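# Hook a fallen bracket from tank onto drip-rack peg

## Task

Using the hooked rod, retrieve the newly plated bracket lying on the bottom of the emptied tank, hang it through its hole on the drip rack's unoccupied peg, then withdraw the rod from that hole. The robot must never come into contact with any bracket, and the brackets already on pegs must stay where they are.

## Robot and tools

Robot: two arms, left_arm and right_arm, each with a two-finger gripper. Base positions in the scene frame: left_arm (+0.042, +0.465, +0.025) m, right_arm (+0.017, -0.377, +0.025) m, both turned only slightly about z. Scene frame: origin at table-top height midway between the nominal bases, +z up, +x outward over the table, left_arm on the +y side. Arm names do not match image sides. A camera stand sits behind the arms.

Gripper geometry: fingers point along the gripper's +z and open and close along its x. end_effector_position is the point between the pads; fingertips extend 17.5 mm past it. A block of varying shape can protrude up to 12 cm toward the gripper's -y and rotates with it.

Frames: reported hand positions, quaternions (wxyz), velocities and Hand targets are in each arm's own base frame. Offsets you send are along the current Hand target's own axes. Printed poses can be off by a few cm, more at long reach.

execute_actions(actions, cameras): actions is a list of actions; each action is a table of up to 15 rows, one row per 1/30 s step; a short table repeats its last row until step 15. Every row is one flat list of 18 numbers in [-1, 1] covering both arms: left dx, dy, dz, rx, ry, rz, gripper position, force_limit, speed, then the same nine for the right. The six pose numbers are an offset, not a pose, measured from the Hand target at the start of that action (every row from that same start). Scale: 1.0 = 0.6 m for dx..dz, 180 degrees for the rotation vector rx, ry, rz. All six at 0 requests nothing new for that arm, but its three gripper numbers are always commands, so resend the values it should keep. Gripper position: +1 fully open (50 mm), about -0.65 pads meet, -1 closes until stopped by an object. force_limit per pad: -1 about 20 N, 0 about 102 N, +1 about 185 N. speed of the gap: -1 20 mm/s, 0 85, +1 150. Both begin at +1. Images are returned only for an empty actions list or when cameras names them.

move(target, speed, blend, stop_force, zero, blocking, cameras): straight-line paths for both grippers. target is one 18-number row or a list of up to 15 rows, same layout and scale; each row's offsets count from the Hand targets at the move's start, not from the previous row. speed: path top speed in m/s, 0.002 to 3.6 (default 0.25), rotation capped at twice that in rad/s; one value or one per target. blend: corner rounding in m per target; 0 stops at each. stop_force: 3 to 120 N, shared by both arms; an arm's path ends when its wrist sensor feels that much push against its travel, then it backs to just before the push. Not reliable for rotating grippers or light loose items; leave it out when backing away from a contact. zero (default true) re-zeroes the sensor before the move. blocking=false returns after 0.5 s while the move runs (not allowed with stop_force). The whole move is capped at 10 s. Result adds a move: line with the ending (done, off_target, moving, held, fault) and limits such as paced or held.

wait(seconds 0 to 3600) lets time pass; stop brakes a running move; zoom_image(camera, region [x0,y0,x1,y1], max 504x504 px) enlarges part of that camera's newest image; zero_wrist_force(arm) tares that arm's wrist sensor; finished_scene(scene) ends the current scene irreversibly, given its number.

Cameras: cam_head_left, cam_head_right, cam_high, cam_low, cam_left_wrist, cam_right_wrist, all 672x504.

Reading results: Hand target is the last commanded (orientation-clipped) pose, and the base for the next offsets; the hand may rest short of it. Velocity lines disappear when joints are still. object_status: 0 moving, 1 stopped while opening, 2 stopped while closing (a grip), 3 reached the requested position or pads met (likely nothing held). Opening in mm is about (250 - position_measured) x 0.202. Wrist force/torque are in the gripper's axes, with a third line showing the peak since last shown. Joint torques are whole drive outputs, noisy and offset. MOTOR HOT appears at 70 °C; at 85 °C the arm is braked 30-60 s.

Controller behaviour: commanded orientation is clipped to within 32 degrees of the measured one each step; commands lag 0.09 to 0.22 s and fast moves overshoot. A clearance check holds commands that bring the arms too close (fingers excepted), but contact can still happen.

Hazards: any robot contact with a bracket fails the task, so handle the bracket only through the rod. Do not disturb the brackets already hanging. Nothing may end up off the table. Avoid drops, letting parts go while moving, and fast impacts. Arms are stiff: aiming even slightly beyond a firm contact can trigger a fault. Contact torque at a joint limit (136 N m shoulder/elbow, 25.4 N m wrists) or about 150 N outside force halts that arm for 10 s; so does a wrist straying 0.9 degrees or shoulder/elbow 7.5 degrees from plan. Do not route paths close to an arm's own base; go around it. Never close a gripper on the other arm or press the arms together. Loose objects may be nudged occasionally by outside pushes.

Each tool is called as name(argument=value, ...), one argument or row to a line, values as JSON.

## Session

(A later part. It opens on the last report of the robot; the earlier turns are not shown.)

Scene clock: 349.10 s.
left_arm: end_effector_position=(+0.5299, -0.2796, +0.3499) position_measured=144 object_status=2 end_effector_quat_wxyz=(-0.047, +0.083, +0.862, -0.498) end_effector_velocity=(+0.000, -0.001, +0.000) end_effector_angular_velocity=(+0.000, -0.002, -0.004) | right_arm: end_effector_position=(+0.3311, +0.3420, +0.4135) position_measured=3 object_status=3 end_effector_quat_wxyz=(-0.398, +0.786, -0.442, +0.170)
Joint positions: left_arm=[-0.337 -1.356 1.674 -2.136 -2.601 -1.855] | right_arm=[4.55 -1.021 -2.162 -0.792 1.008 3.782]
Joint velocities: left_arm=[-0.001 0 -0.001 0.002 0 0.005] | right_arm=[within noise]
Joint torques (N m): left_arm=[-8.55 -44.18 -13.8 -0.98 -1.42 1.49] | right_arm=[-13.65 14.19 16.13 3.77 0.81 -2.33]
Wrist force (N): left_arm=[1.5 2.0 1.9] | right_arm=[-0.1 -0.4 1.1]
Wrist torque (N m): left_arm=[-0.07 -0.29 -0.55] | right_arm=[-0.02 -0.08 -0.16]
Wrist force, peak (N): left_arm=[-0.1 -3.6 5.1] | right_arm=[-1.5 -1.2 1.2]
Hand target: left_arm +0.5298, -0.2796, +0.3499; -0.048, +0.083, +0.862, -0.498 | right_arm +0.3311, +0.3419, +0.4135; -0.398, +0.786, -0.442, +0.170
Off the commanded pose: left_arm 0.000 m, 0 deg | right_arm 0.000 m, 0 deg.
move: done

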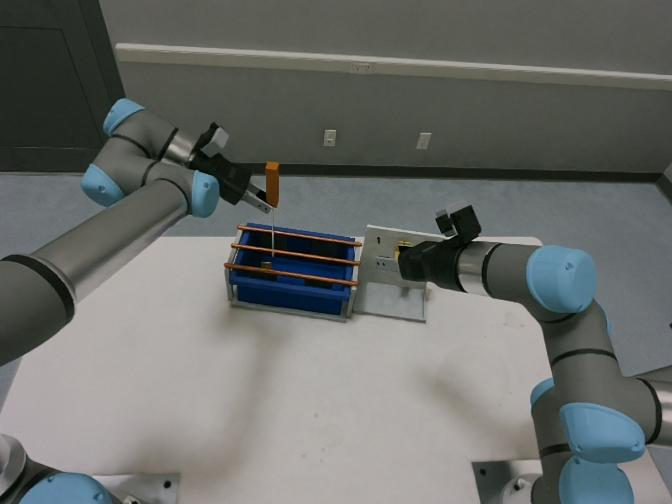

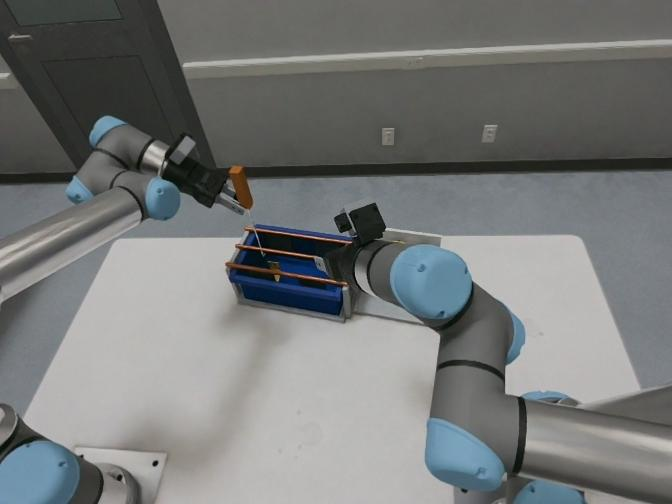

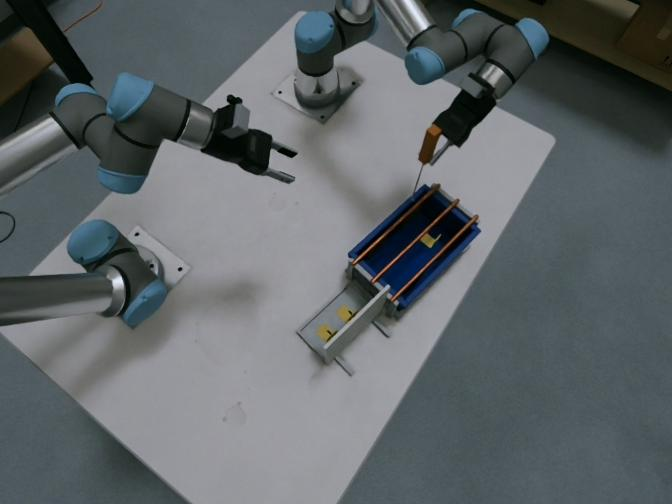

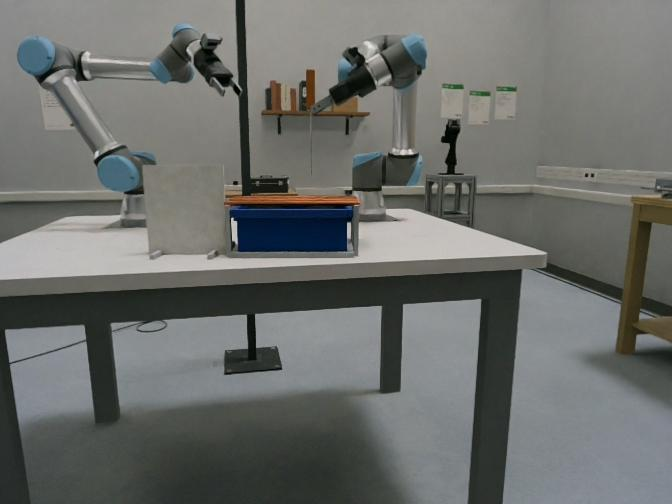

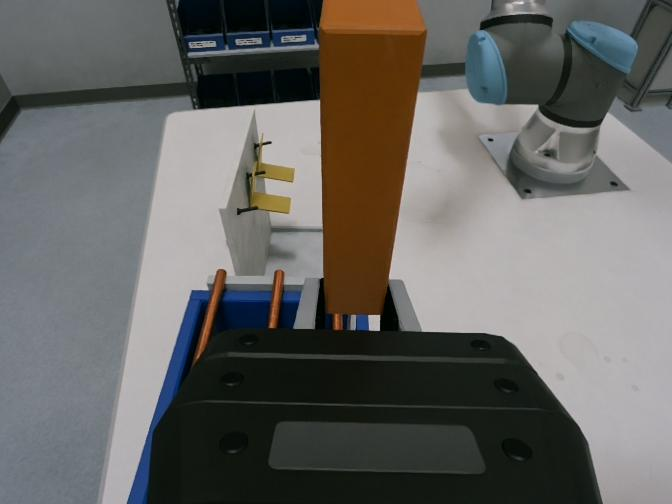

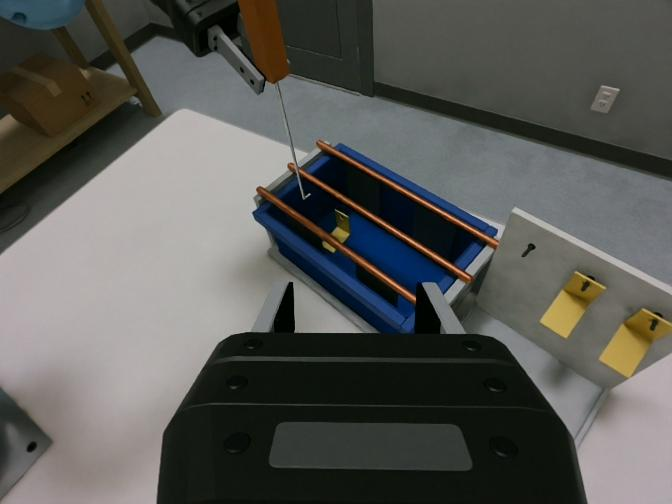

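move(
  target=[-0.049,0.0048,-0.0083,0,0,0,-1,-0.6,-0.3,0,0,0,0,0,0,1,1,1],
  cameras=["cam_right_wrist","cam_high","cam_head_right"],
)

zoom_image(
  camera="cam_right_wrist",
  region=[240, 130, 420, 290],
)

zoom_image(
  camera="cam_high",
  region=[380, 140, 500, 260],
)

zoom_image(
  camera="cam_head_right",
  region=[200, 190, 360, 330],
)

move(
  target=[0,0.0577,0.0333,0,0,0,-1,-0.6,-0.3,0,0,0,0,0,0,1,1,1],
  cameras=["cam_right_wrist","cam_high","cam_head_right"],
  stop_force=10,
)

zoom_image(
  camera="cam_right_wrist",
  region=[240, 130, 420, 290],
)

zoom_image(
  camera="cam_high",
  region=[380, 140, 500, 260],
)

zoom_image(
  camera="cam_head_right",
  region=[200, 190, 360, 330],
)

Scene clock: 397.77 s.
left_arm: end_effector_position=(+0.5597, -0.2795, +0.3498) position_measured=144 object_status=2 end_effector_quat_wxyz=(-0.048, +0.083, +0.862, -0.498) | right_arm: end_effector_position=(+0.3311, +0.3419, +0.4135) position_measured=3 object_status=3 end_effector_quat_wxyz=(-0.398, +0.786, -0.442, +0.170)
Joint positions: left_arm=[-0.32 -1.29 1.583 -2.083 -2.605 -1.823] | right_arm=[4.55 -1.021 -2.162 -0.793 1.008 3.782]
Joint torques (N m): left_arm=[-10.73 -34.23 -41.11 -3.54 -0.89 -0.88] | right_arm=[-14.48 14.46 16.12 2.28 0.74 -2.54]
Wrist force (N): left_arm=[1.1 2.1 1.8] | right_arm=[0.1 -0.5 0.8]
Wrist torque (N m): left_arm=[-0.07 -0.23 -0.48] | right_arm=[-0.03 -0.12 -0.15]
Wrist force, peak (N): left_arm=[3.8 1.6 3.1] | right_arm=[-0.1 -0.4 1.2]
Hand target: left_arm +0.5598, -0.2796, +0.3499; -0.048, +0.083, +0.862, -0.498 | right_arm +0.3311, +0.3419, +0.4135; -0.398, +0.786, -0.442, +0.170
Off the commanded pose: left_arm 0.000 m, 0 deg | right_arm 0.000 m, 0 deg.
move: done
Images, in order (width x height): cam_head_right 672x504, cam_high 672x504, cam_right_wrist 672x504.

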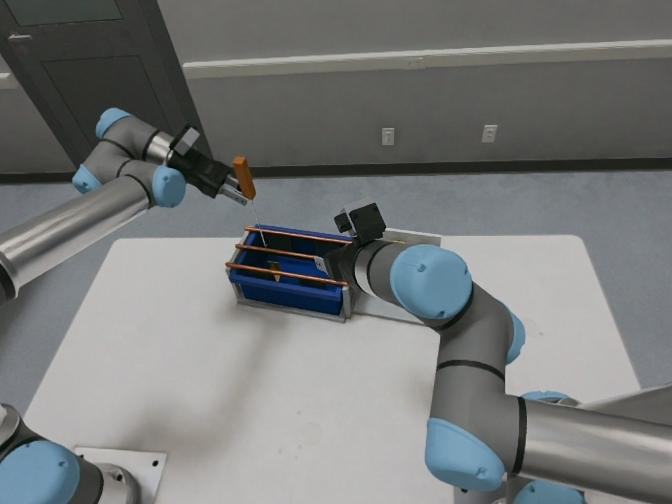

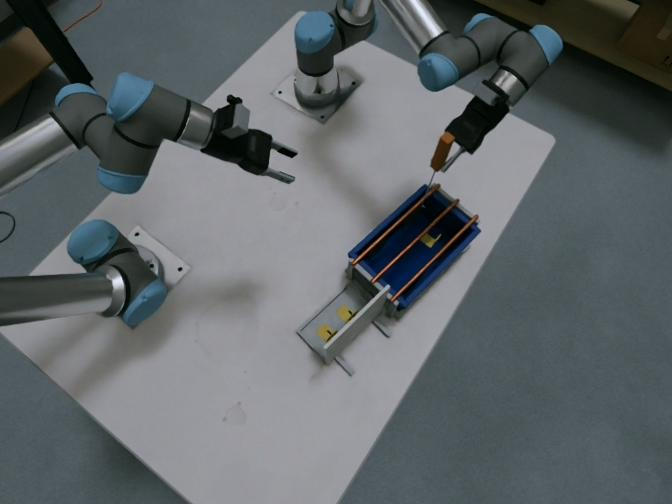

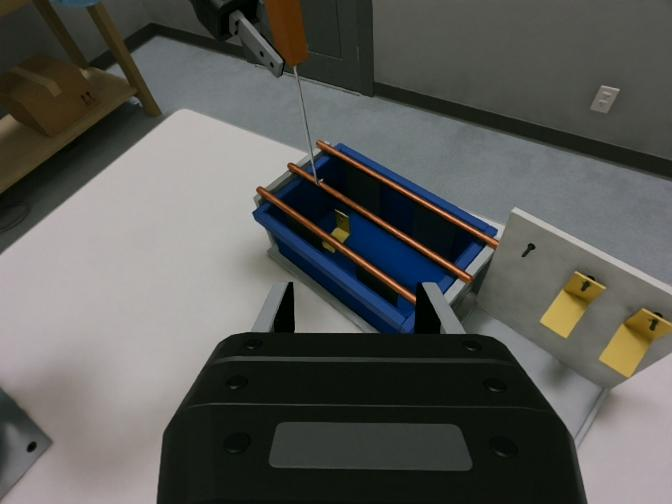

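Scaled by 2.800.

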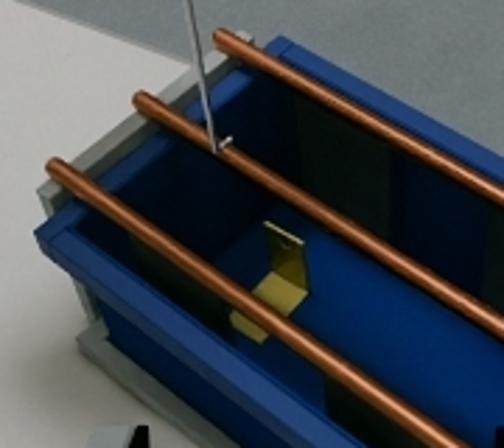

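Scaled by 4.200.

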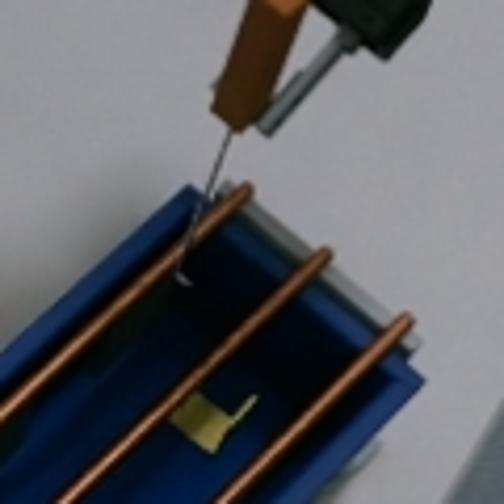

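Scaled by 3.150.

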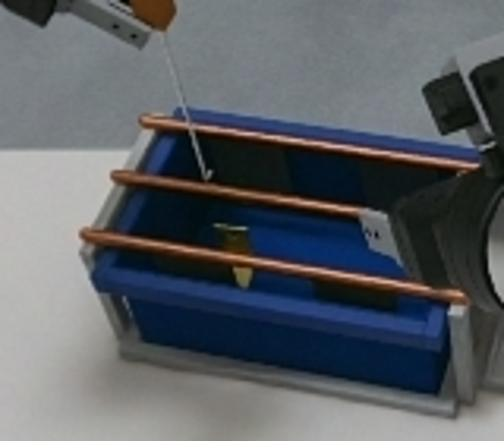

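Scene clock: 399.23 s.
left_arm: end_effector_position=(+0.5598, -0.2796, +0.3099) position_measured=144 object_status=2 end_effector_quat_wxyz=(-0.048, +0.083, +0.862, -0.498) | right_arm: end_effector_position=(+0.3311, +0.3419, +0.4135) position_measured=3 object_status=3 end_effector_quat_wxyz=(-0.398, +0.786, -0.442, +0.170)
Joint positions: left_arm=[-0.32 -1.259 1.649 -2.18 -2.605 -1.823] | right_arm=[4.55 -1.021 -2.162 -0.793 1.008 3.782]
Joint torques (N m): left_arm=[-12.06 -50.06 -41.37 -3.93 -3.05 1.68] | right_arm=[-13.92 12.74 15.4 2.52 0.87 -2.5]
Wrist force (N): left_arm=[1.1 1.9 2.1] | right_arm=[0.1 -0.4 0.8]
Wrist torque (N m): left_arm=[-0.09 -0.24 -0.47] | right_arm=[0.00 -0.13 -0.15]
Wrist force, peak (N): left_arm=[1.3 3.2 2.5] | right_arm=[-0.2 -0.5 0.9]
Hand target: left_arm +0.5598, -0.2796, +0.3099; -0.048, +0.083, +0.862, -0.498 | right_arm +0.3311, +0.3419, +0.4135; -0.398, +0.786, -0.442, +0.170
Off the commanded pose: left_arm 0.000 m, 0 deg | right_arm 0.000 m, 0 deg.
move: done
Images, in order (width x height): cam_head_right 672x504, cam_high 672x504, cam_right_wrist 672x504.

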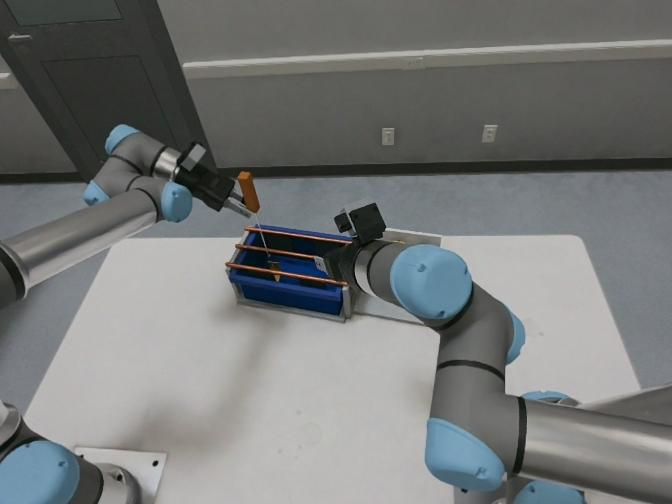

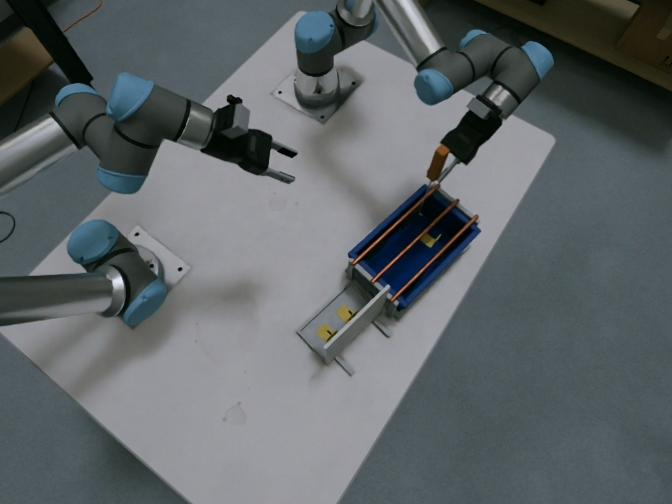

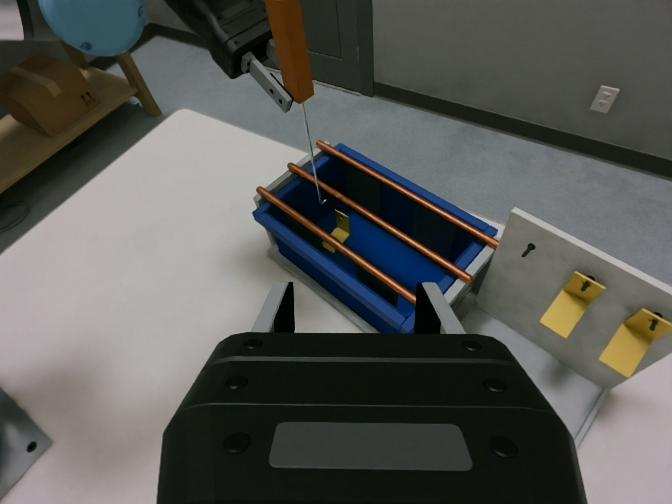

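Scaled by 2.800.

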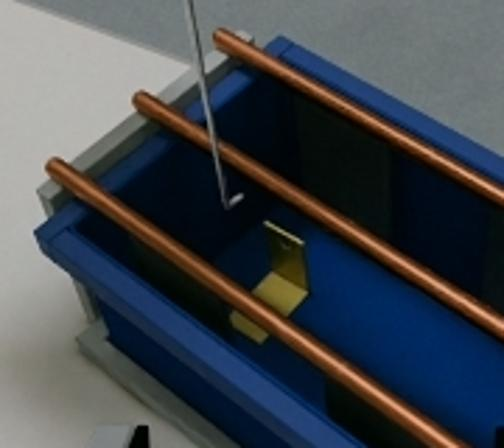

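Scaled by 4.200.

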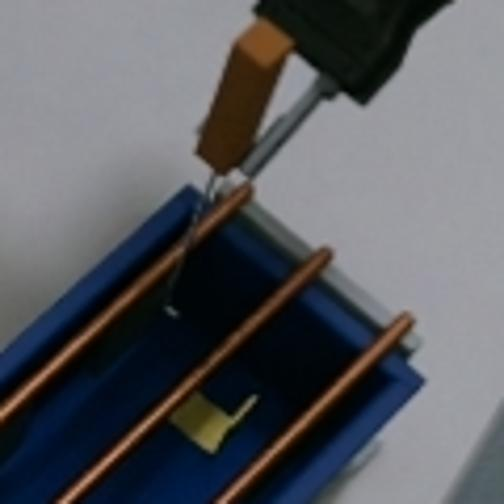

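Scaled by 3.150.

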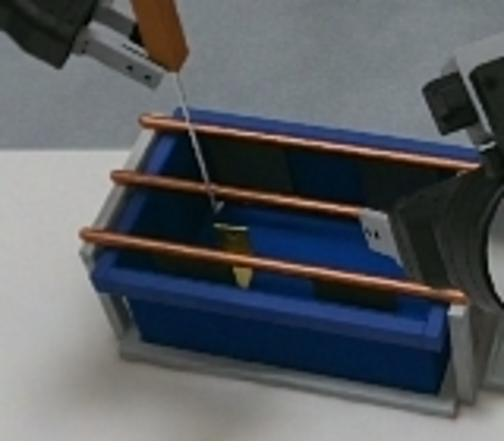

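move(
  target=[
    [0,-0.029,-0.0167,0,0,0,-1,-0.6,-0.3,0,0,0,0,0,0,1,1,1],
    [-0.058,0.005,-0.075,0,0,0,-1,-0.6,-0.3,0,0,0,0,0,0,1,1,1],
  ],
  blend=[0.01,0],
  cameras=["cam_right_wrist","cam_high","cam_head_right"],
)

zoom_image(
  camera="cam_right_wrist",
  region=[240, 130, 420, 290],
)

zoom_image(
  camera="cam_high",
  region=[380, 140, 500, 260],
)

zoom_image(
  camera="cam_head_right",
  region=[200, 190, 360, 330],
)

Scene clock: 466.80 s.
left_arm: end_effector_position=(+0.6016, -0.2466, +0.3298) position_measured=144 object_status=2 end_effector_quat_wxyz=(-0.048, +0.083, +0.862, -0.498) | right_arm: end_effector_position=(+0.3311, +0.3419, +0.4135) position_measured=3 object_status=3 end_effector_quat_wxyz=(-0.398, +0.786, -0.442, +0.170)
Joint positions: left_arm=[-0.249 -1.198 1.479 -1.951 -2.616 -1.685] | right_arm=[4.55 -1.021 -2.162 -0.793 1.008 3.782]
Joint torques (N m): left_arm=[7.26 -39.66 -37.53 -0.26 -1.21 1.7] | right_arm=[-14.98 14.68 16.3 3.15 0.66 -2.55]
Wrist force (N): left_arm=[1.1 1.8 2.1] | right_arm=[0.2 -0.4 0.6]
Wrist torque (N m): left_arm=[-0.09 -0.24 -0.49] | right_arm=[-0.01 -0.12 -0.14]
Wrist force, peak (N): left_arm=[1.2 4.9 3.4] | right_arm=[0.1 -0.2 1.1]
Hand target: left_arm +0.6017, -0.2465, +0.3298; -0.048, +0.083, +0.862, -0.498 | right_arm +0.3311, +0.3419, +0.4135; -0.398, +0.786, -0.442, +0.170
Off the commanded pose: left_arm 0.000 m, 0 deg | right_arm 0.000 m, 0 deg.
move: done
Images, in order (width x height): cam_head_right 672x504, cam_high 672x504, cam_right_wrist 672x504.

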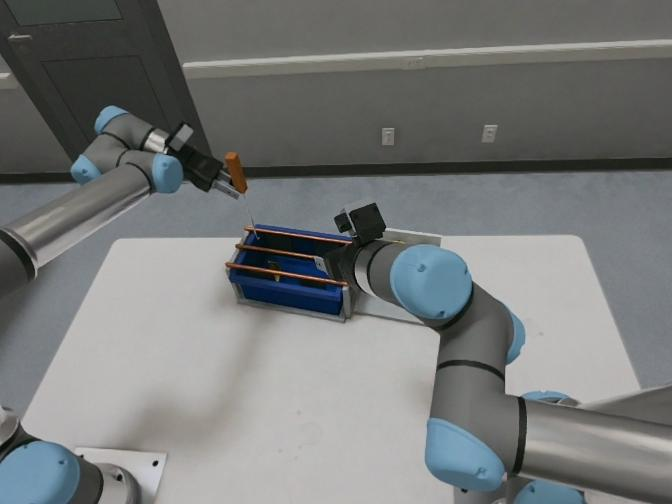

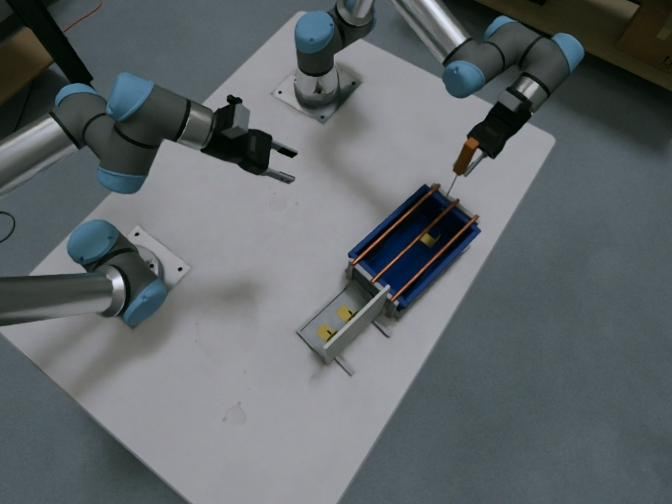

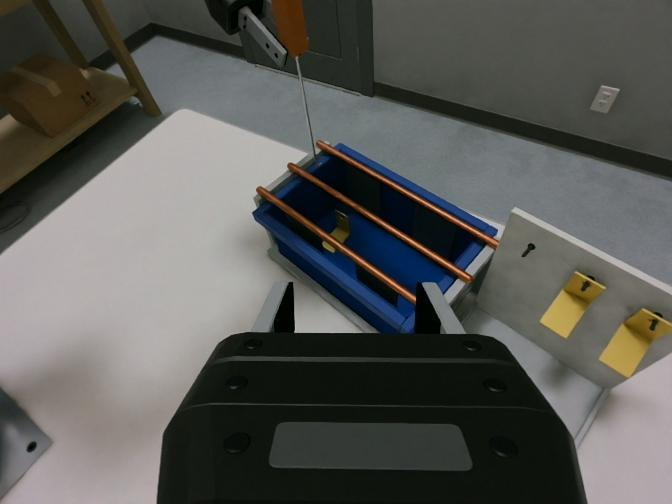

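Scaled by 2.800.

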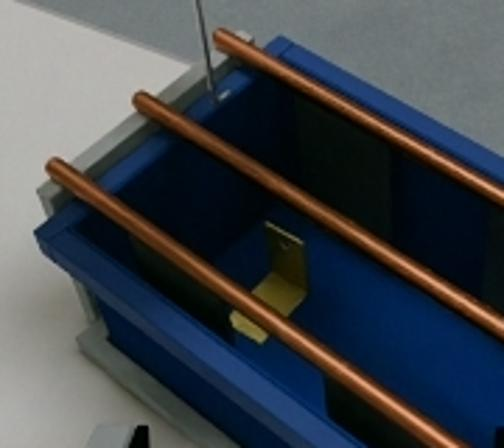

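Scaled by 4.200.

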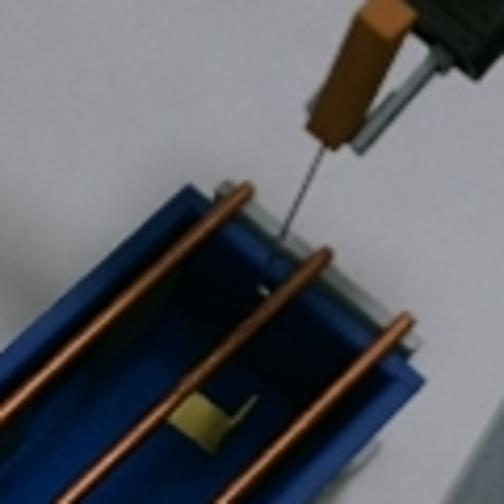

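Scaled by 3.150.

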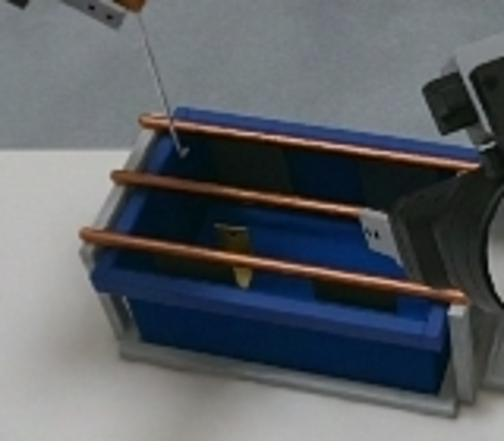

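move(
  target=[0.0915,-0.0073,0.0027,0,-0.0333,0.0577,-1,-0.6,-0.3,0,0,0,0,0,0,1,1,1],
  cameras=["cam_right_wrist","cam_high","cam_head_right"],
)

zoom_image(
  camera="cam_right_wrist",
  region=[240, 130, 420, 290],
)

zoom_image(
  camera="cam_high",
  region=[380, 140, 500, 260],
)

zoom_image(
  camera="cam_head_right",
  region=[200, 190, 360, 330],
)

Scene clock: 531.30 s.
left_arm: end_effector_position=(+0.5471, -0.2397, +0.3328) position_measured=144 object_status=2 end_effector_quat_wxyz=(+0.043, +0.135, +0.852, -0.504) end_effector_velocity=(+0.000, +0.000, +0.001) end_effector_angular_velocity=(-0.002, -0.005, +0.001) | right_arm: end_effector_position=(+0.3311, +0.3419, +0.4135) position_measured=3 object_status=3 end_effector_quat_wxyz=(-0.398, +0.786, -0.442, +0.170)
Joint positions: left_arm=[-0.264 -1.355 1.748 -2.292 -2.6 -1.708] | right_arm=[4.55 -1.021 -2.162 -0.793 1.008 3.782]
Joint velocities: left_arm=[0.001 -0.001 0.001 -0.005 0 0] | right_arm=[within noise]
Joint torques (N m): left_arm=[8.33 -45.45 -15.07 -5.15 -3.27 1.49] | right_arm=[-13.87 14.39 15.93 3.83 0.54 -2.51]
Wrist force (N): left_arm=[1.3 1.6 2.3] | right_arm=[-0.3 -0.1 0.2]
Wrist torque (N m): left_arm=[-0.14 -0.19 -0.55] | right_arm=[0.04 -0.05 -0.14]
Wrist force, peak (N): left_arm=[3.3 0.7 2.2] | right_arm=[0.4 -0.5 0.8]
Hand target: left_arm +0.5471, -0.2396, +0.3328; +0.043, +0.135, +0.852, -0.504 | right_arm +0.3311, +0.3419, +0.4135; -0.398, +0.786, -0.442, +0.170
Off the commanded pose: left_arm 0.000 m, 0 deg | right_arm 0.000 m, 0 deg.
move: done
Images, in order (width x height): cam_head_right 672x504, cam_high 672x504, cam_right_wrist 672x504.

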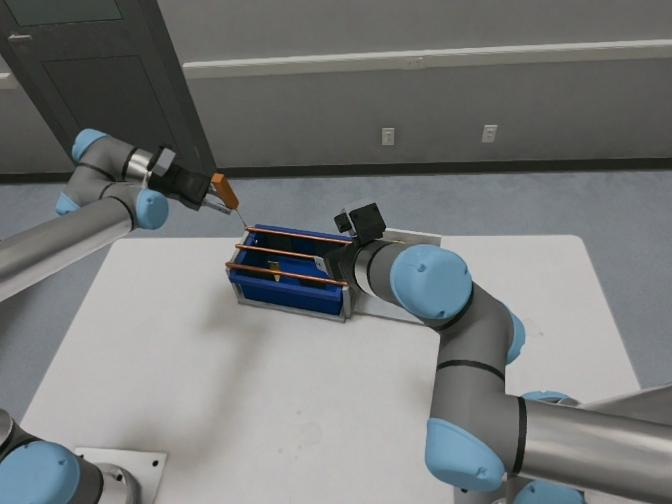

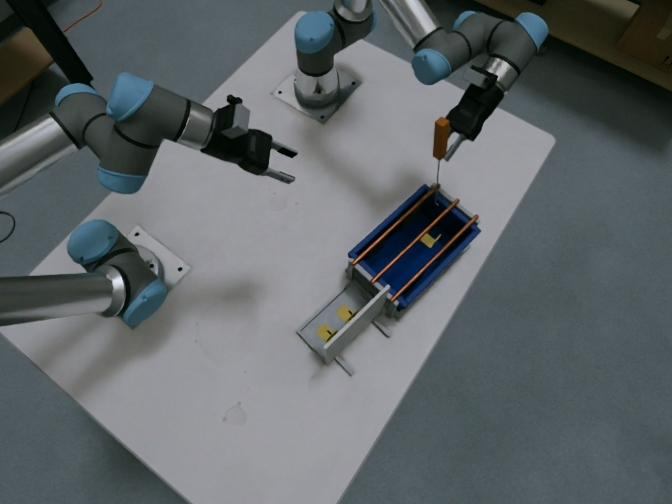

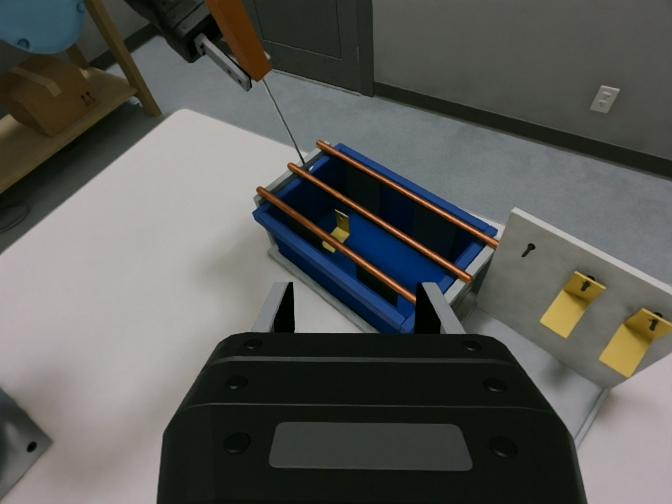

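Scaled by 2.800.

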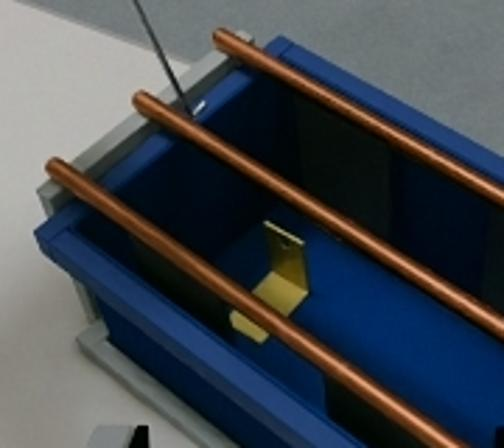

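Scaled by 4.200.

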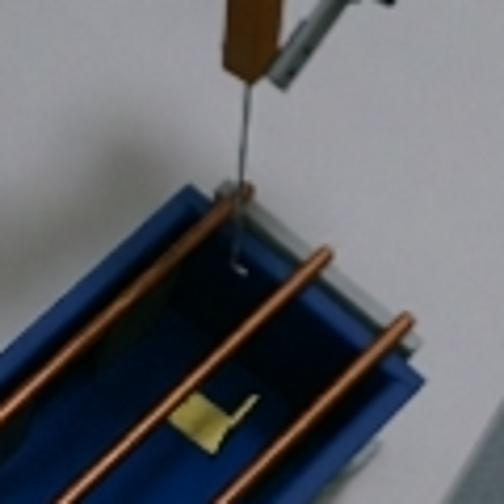

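Scaled by 3.150.

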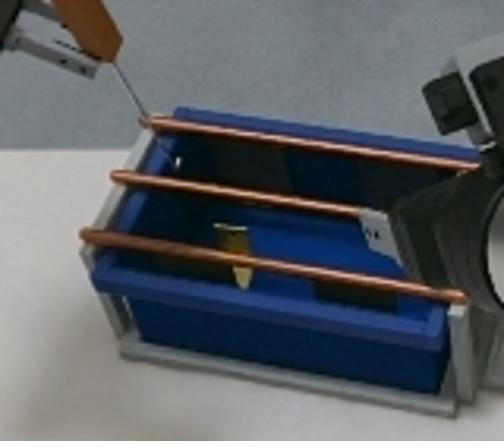

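move(
  target=[-0.0018,0.084,0.0597,0,0,0,-1,-0.6,-0.3,0,0,0,0,0,0,1,1,1],
  speed=0.12,
  stop_force=6,
  cameras=["cam_right_wrist","cam_high","cam_head_right"],
)

zoom_image(
  camera="cam_right_wrist",
  region=[240, 130, 420, 290],
)

zoom_image(
  camera="cam_high",
  region=[380, 140, 500, 260],
)

zoom_image(
  camera="cam_head_right",
  region=[200, 190, 360, 330],
)

Scene clock: 553.63 s.
left_arm: end_effector_position=(+0.5571, -0.2463, +0.2838) position_measured=144 object_status=2 end_effector_quat_wxyz=(+0.043, +0.135, +0.852, -0.504) | right_arm: end_effector_position=(+0.3311, +0.3419, +0.4135) position_measured=3 object_status=3 end_effector_quat_wxyz=(-0.398, +0.786, -0.442, +0.170)
Joint positions: left_arm=[-0.271 -1.279 1.791 -2.421 -2.597 -1.72] | right_arm=[4.55 -1.021 -2.162 -0.793 1.008 3.782]
Joint torques (N m): left_arm=[13.23 -47.94 -40.36 -1.08 -2.94 -1.66] | right_arm=[-13.87 13.6 16.36 4.78 0.71 -2.51]
Wrist force (N): left_arm=[0.6 1.6 2.3] | right_arm=[-0.1 -0.3 0.3]
Wrist torque (N m): left_arm=[-0.14 -0.06 -0.55] | right_arm=[0.01 -0.10 -0.14]
Wrist force, peak (N): left_arm=[5.5 -50.9 -26.4] | right_arm=[0.1 -0.6 0.8]
Hand target: left_arm +0.5571, -0.2463, +0.2838; +0.043, +0.135, +0.852, -0.504 (not the last commanded pose) | right_arm +0.3311, +0.3419, +0.4135; -0.398, +0.786, -0.442, +0.170
Off the commanded pose: left_arm 0.011 m, 0 deg | right_arm 0.000 m, 0 deg.
move: contact (left_arm)
Images, in order (width x height): cam_head_right 672x504, cam_high 672x504, cam_right_wrist 672x504.

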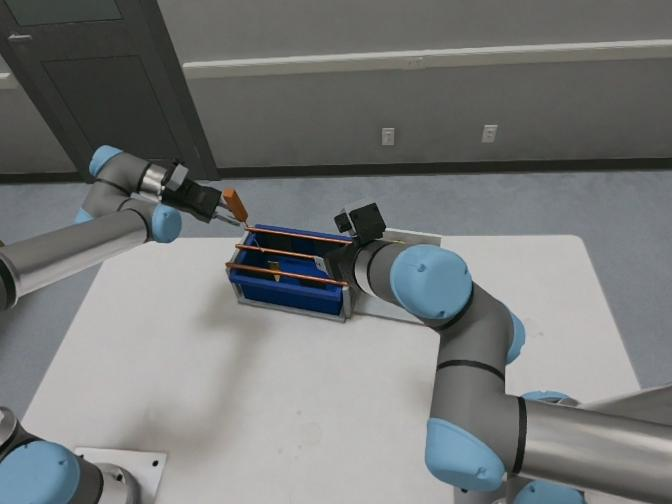

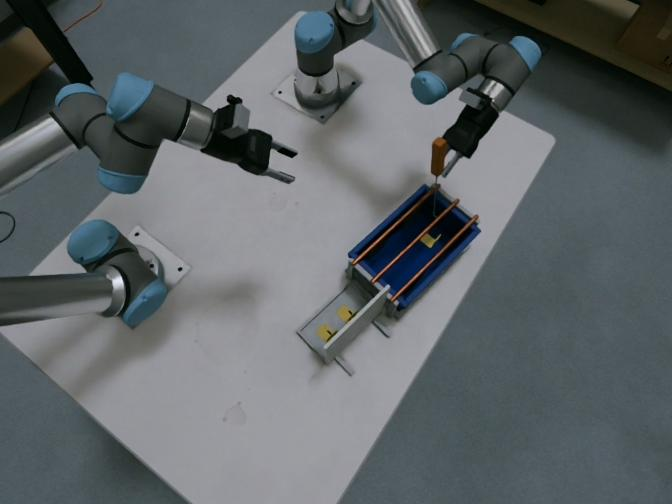

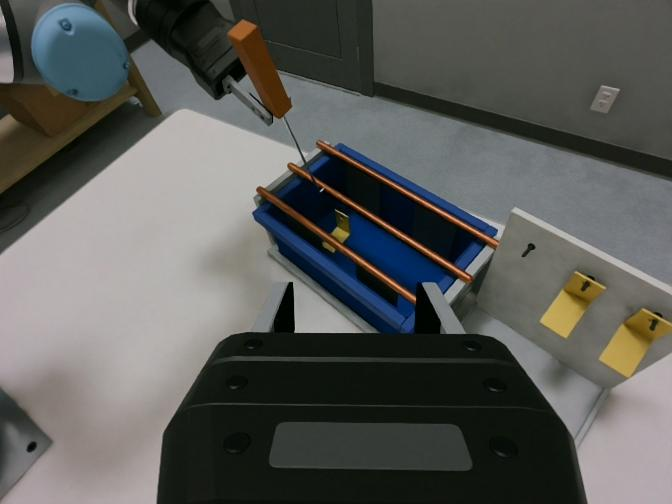

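Scaled by 2.800.

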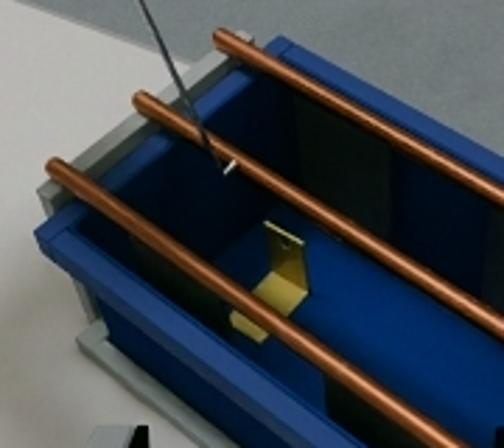

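Scaled by 4.200.

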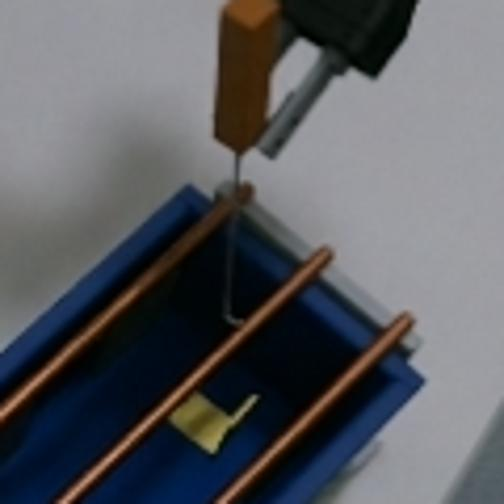

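Scaled by 3.150.

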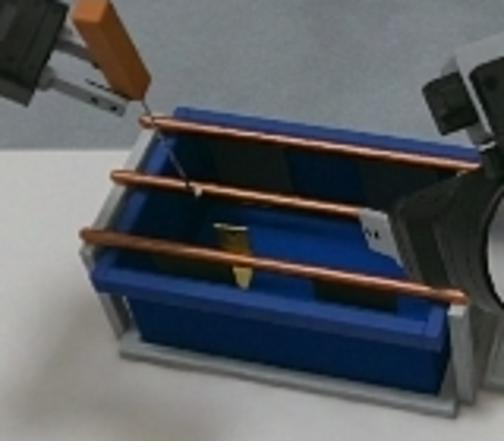

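move(
  target=[
    [0.0168,-0.0235,-0.0135,0,0,0,-1,-0.6,-0.3,0,0,0,0,0,0,1,1,1],
    [0.0168,0.042,0.034,0,0,0,-1,-0.6,-0.3,0,0,0,0,0,0,1,1,1],
  ],
  speed=0.08,
  stop_force=6,
  cameras=["cam_right_wrist","cam_high","cam_head_right"],
)

zoom_image(
  camera="cam_right_wrist",
  region=[240, 130, 420, 290],
)

zoom_image(
  camera="cam_high",
  region=[380, 140, 500, 260],
)

zoom_image(
  camera="cam_head_right",
  region=[200, 190, 360, 330],
)

Scene clock: 569.00 s.
left_arm: end_effector_position=(+0.5530, -0.2507, +0.2504) position_measured=144 object_status=2 end_effector_quat_wxyz=(+0.042, +0.135, +0.852, -0.504) | right_arm: end_effector_position=(+0.3311, +0.3419, +0.4135) position_measured=3 object_status=3 end_effector_quat_wxyz=(-0.398, +0.786, -0.442, +0.170)
Joint positions: left_arm=[-0.28 -1.242 1.844 -2.526 -2.594 -1.737] | right_arm=[4.55 -1.021 -2.162 -0.793 1.008 3.782]
Joint torques (N m): left_arm=[7.83 -37.48 -39.11 -5.22 -2.81 1.84] | right_arm=[-15.08 13.12 16.63 5.7 0.47 -2.35]
Wrist force (N): left_arm=[0.5 1.8 2.3] | right_arm=[-0.3 -0.3 0.4]
Wrist torque (N m): left_arm=[-0.12 -0.05 -0.48] | right_arm=[0.01 -0.05 -0.15]
Wrist force, peak (N): left_arm=[0.7 3.0 3.2] | right_arm=[0.1 -0.3 1.0]
Hand target: left_arm +0.5530, -0.2507, +0.2504; +0.043, +0.135, +0.852, -0.504 | right_arm +0.3311, +0.3419, +0.4135; -0.398, +0.786, -0.442, +0.170
Off the commanded pose: left_arm 0.000 m, 0 deg | right_arm 0.000 m, 0 deg.
move: done
Images, in order (width x height): cam_head_right 672x504, cam_high 672x504, cam_right_wrist 672x504.

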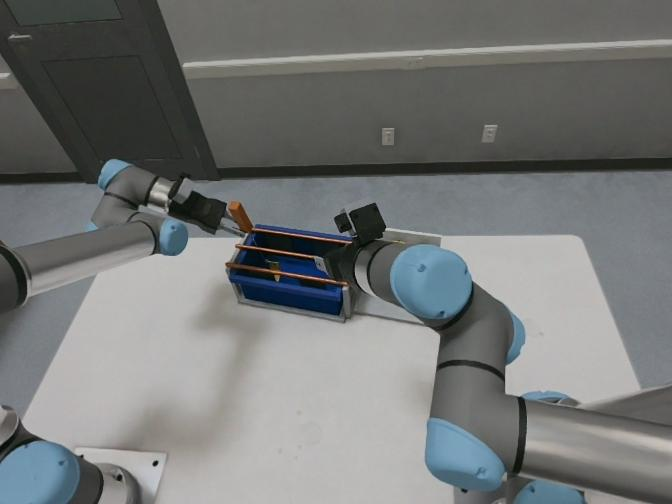

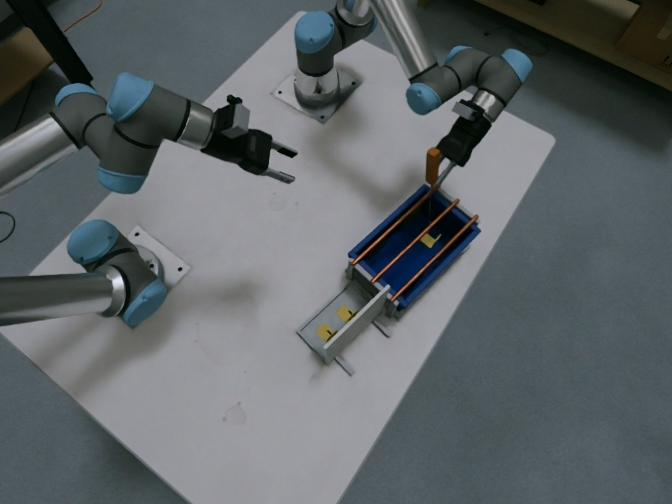

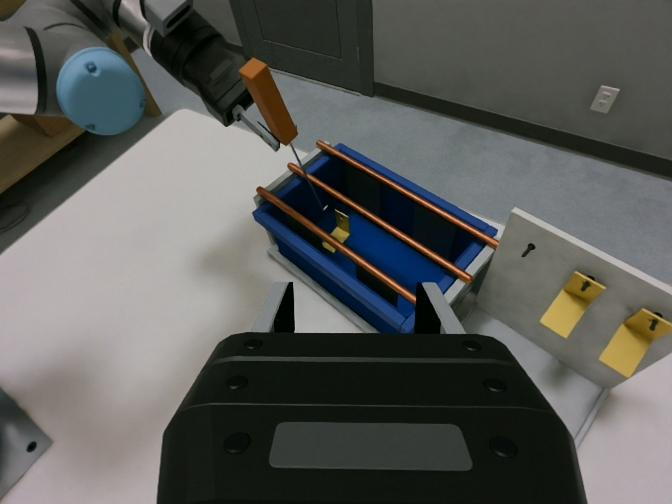

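Scaled by 2.800.

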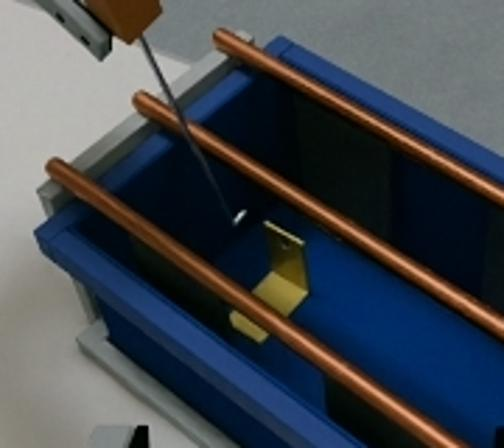

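Scaled by 4.200.

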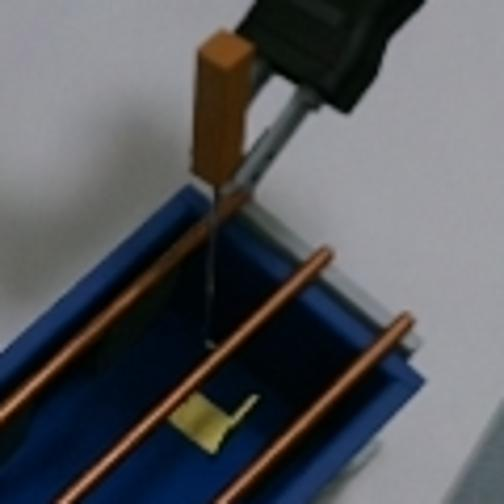

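Scaled by 3.150.

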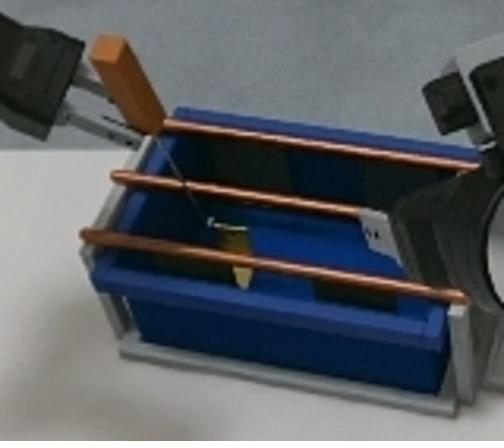

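move(
  target=[0.0382,0.084,0.0306,0,-0.0222,0.0385,-1,-0.6,-0.3,0,0,0,0,0,0,1,1,1],
  speed=0.08,
  stop_force=6,
  cameras=["cam_right_wrist","cam_high","cam_head_right"],
)

zoom_image(
  camera="cam_right_wrist",
  region=[290, 170, 380, 260],
)

zoom_image(
  camera="cam_high",
  region=[400, 180, 470, 260],
)

zoom_image(
  camera="cam_head_right",
  region=[230, 220, 310, 300],
)

Scene clock: 597.43 s.
left_arm: end_effector_position=(+0.5436, -0.2394, +0.1939) position_measured=144 object_status=2 end_effector_quat_wxyz=(+0.103, +0.168, +0.840, -0.505) | right_arm: end_effector_position=(+0.3311, +0.3419, +0.4135) position_measured=3 object_status=3 end_effector_quat_wxyz=(-0.398, +0.786, -0.442, +0.170)
Joint positions: left_arm=[-0.268 -1.17 1.976 -2.843 -2.589 -1.706] | right_arm=[4.55 -1.021 -2.162 -0.793 1.008 3.782]
Joint torques (N m): left_arm=[-9.87 -43.39 -35.6 -5.54 -2.66 1.72] | right_arm=[-14.4 13.63 17.03 5.79 0.29 -2.1]
Wrist force (N): left_arm=[0.3 1.3 2.5] | right_arm=[-0.2 -0.3 0.3]
Wrist torque (N m): left_arm=[-0.18 0.01 -0.47] | right_arm=[0.00 -0.07 -0.15]
Wrist force, peak (N): left_arm=[1.2 2.6 2.5] | right_arm=[0.0 -0.9 0.8]
Hand target: left_arm +0.5436, -0.2394, +0.1939; +0.103, +0.168, +0.840, -0.505 | right_arm +0.3311, +0.3419, +0.4135; -0.398, +0.786, -0.442, +0.170
Off the commanded pose: left_arm 0.000 m, 0 deg | right_arm 0.000 m, 0 deg.
move: done
Images, in order (width x height): cam_head_right 672x504, cam_high 672x504, cam_right_wrist 672x504.

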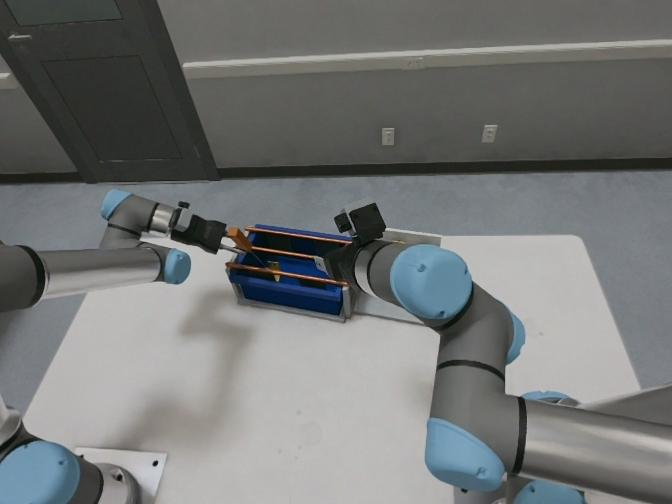

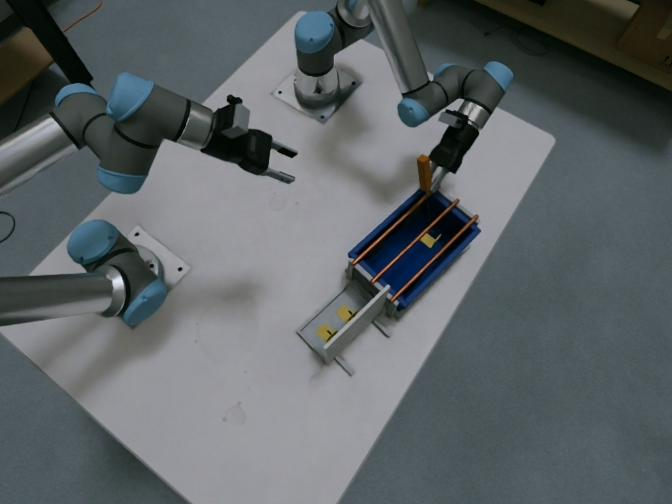

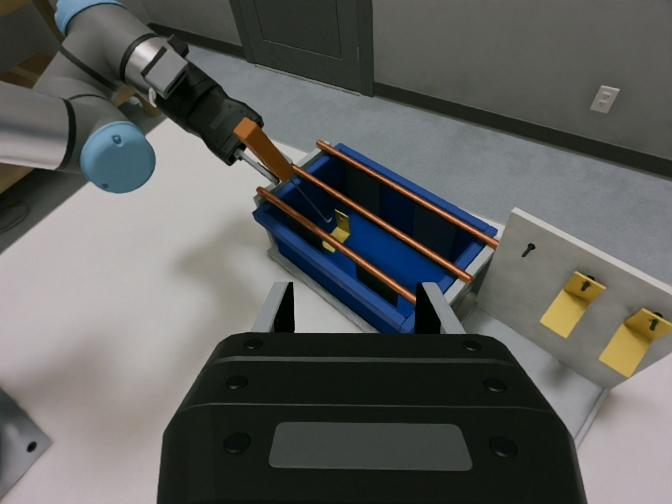

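Scaled by 5.600.

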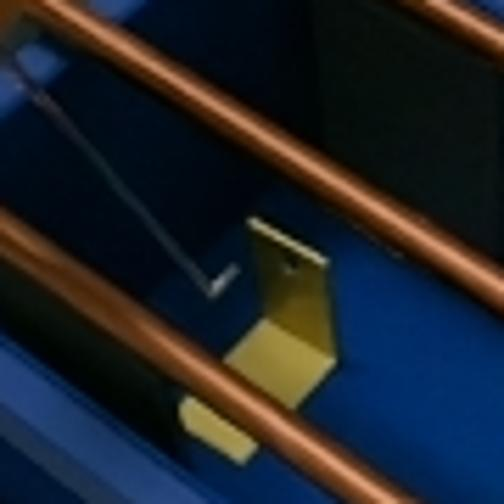

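Scaled by 6.300.

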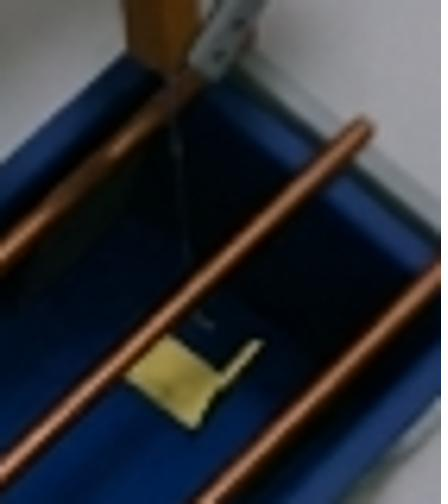

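Scaled by 6.300.

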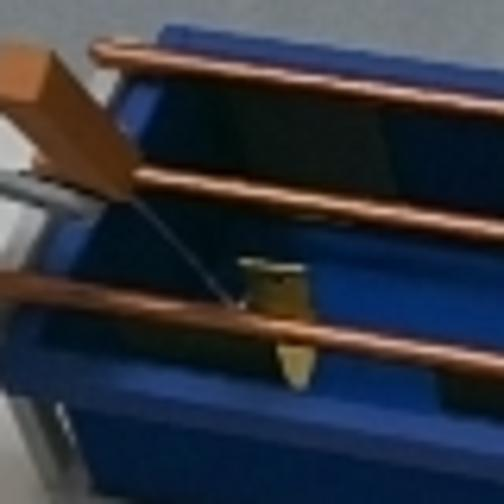

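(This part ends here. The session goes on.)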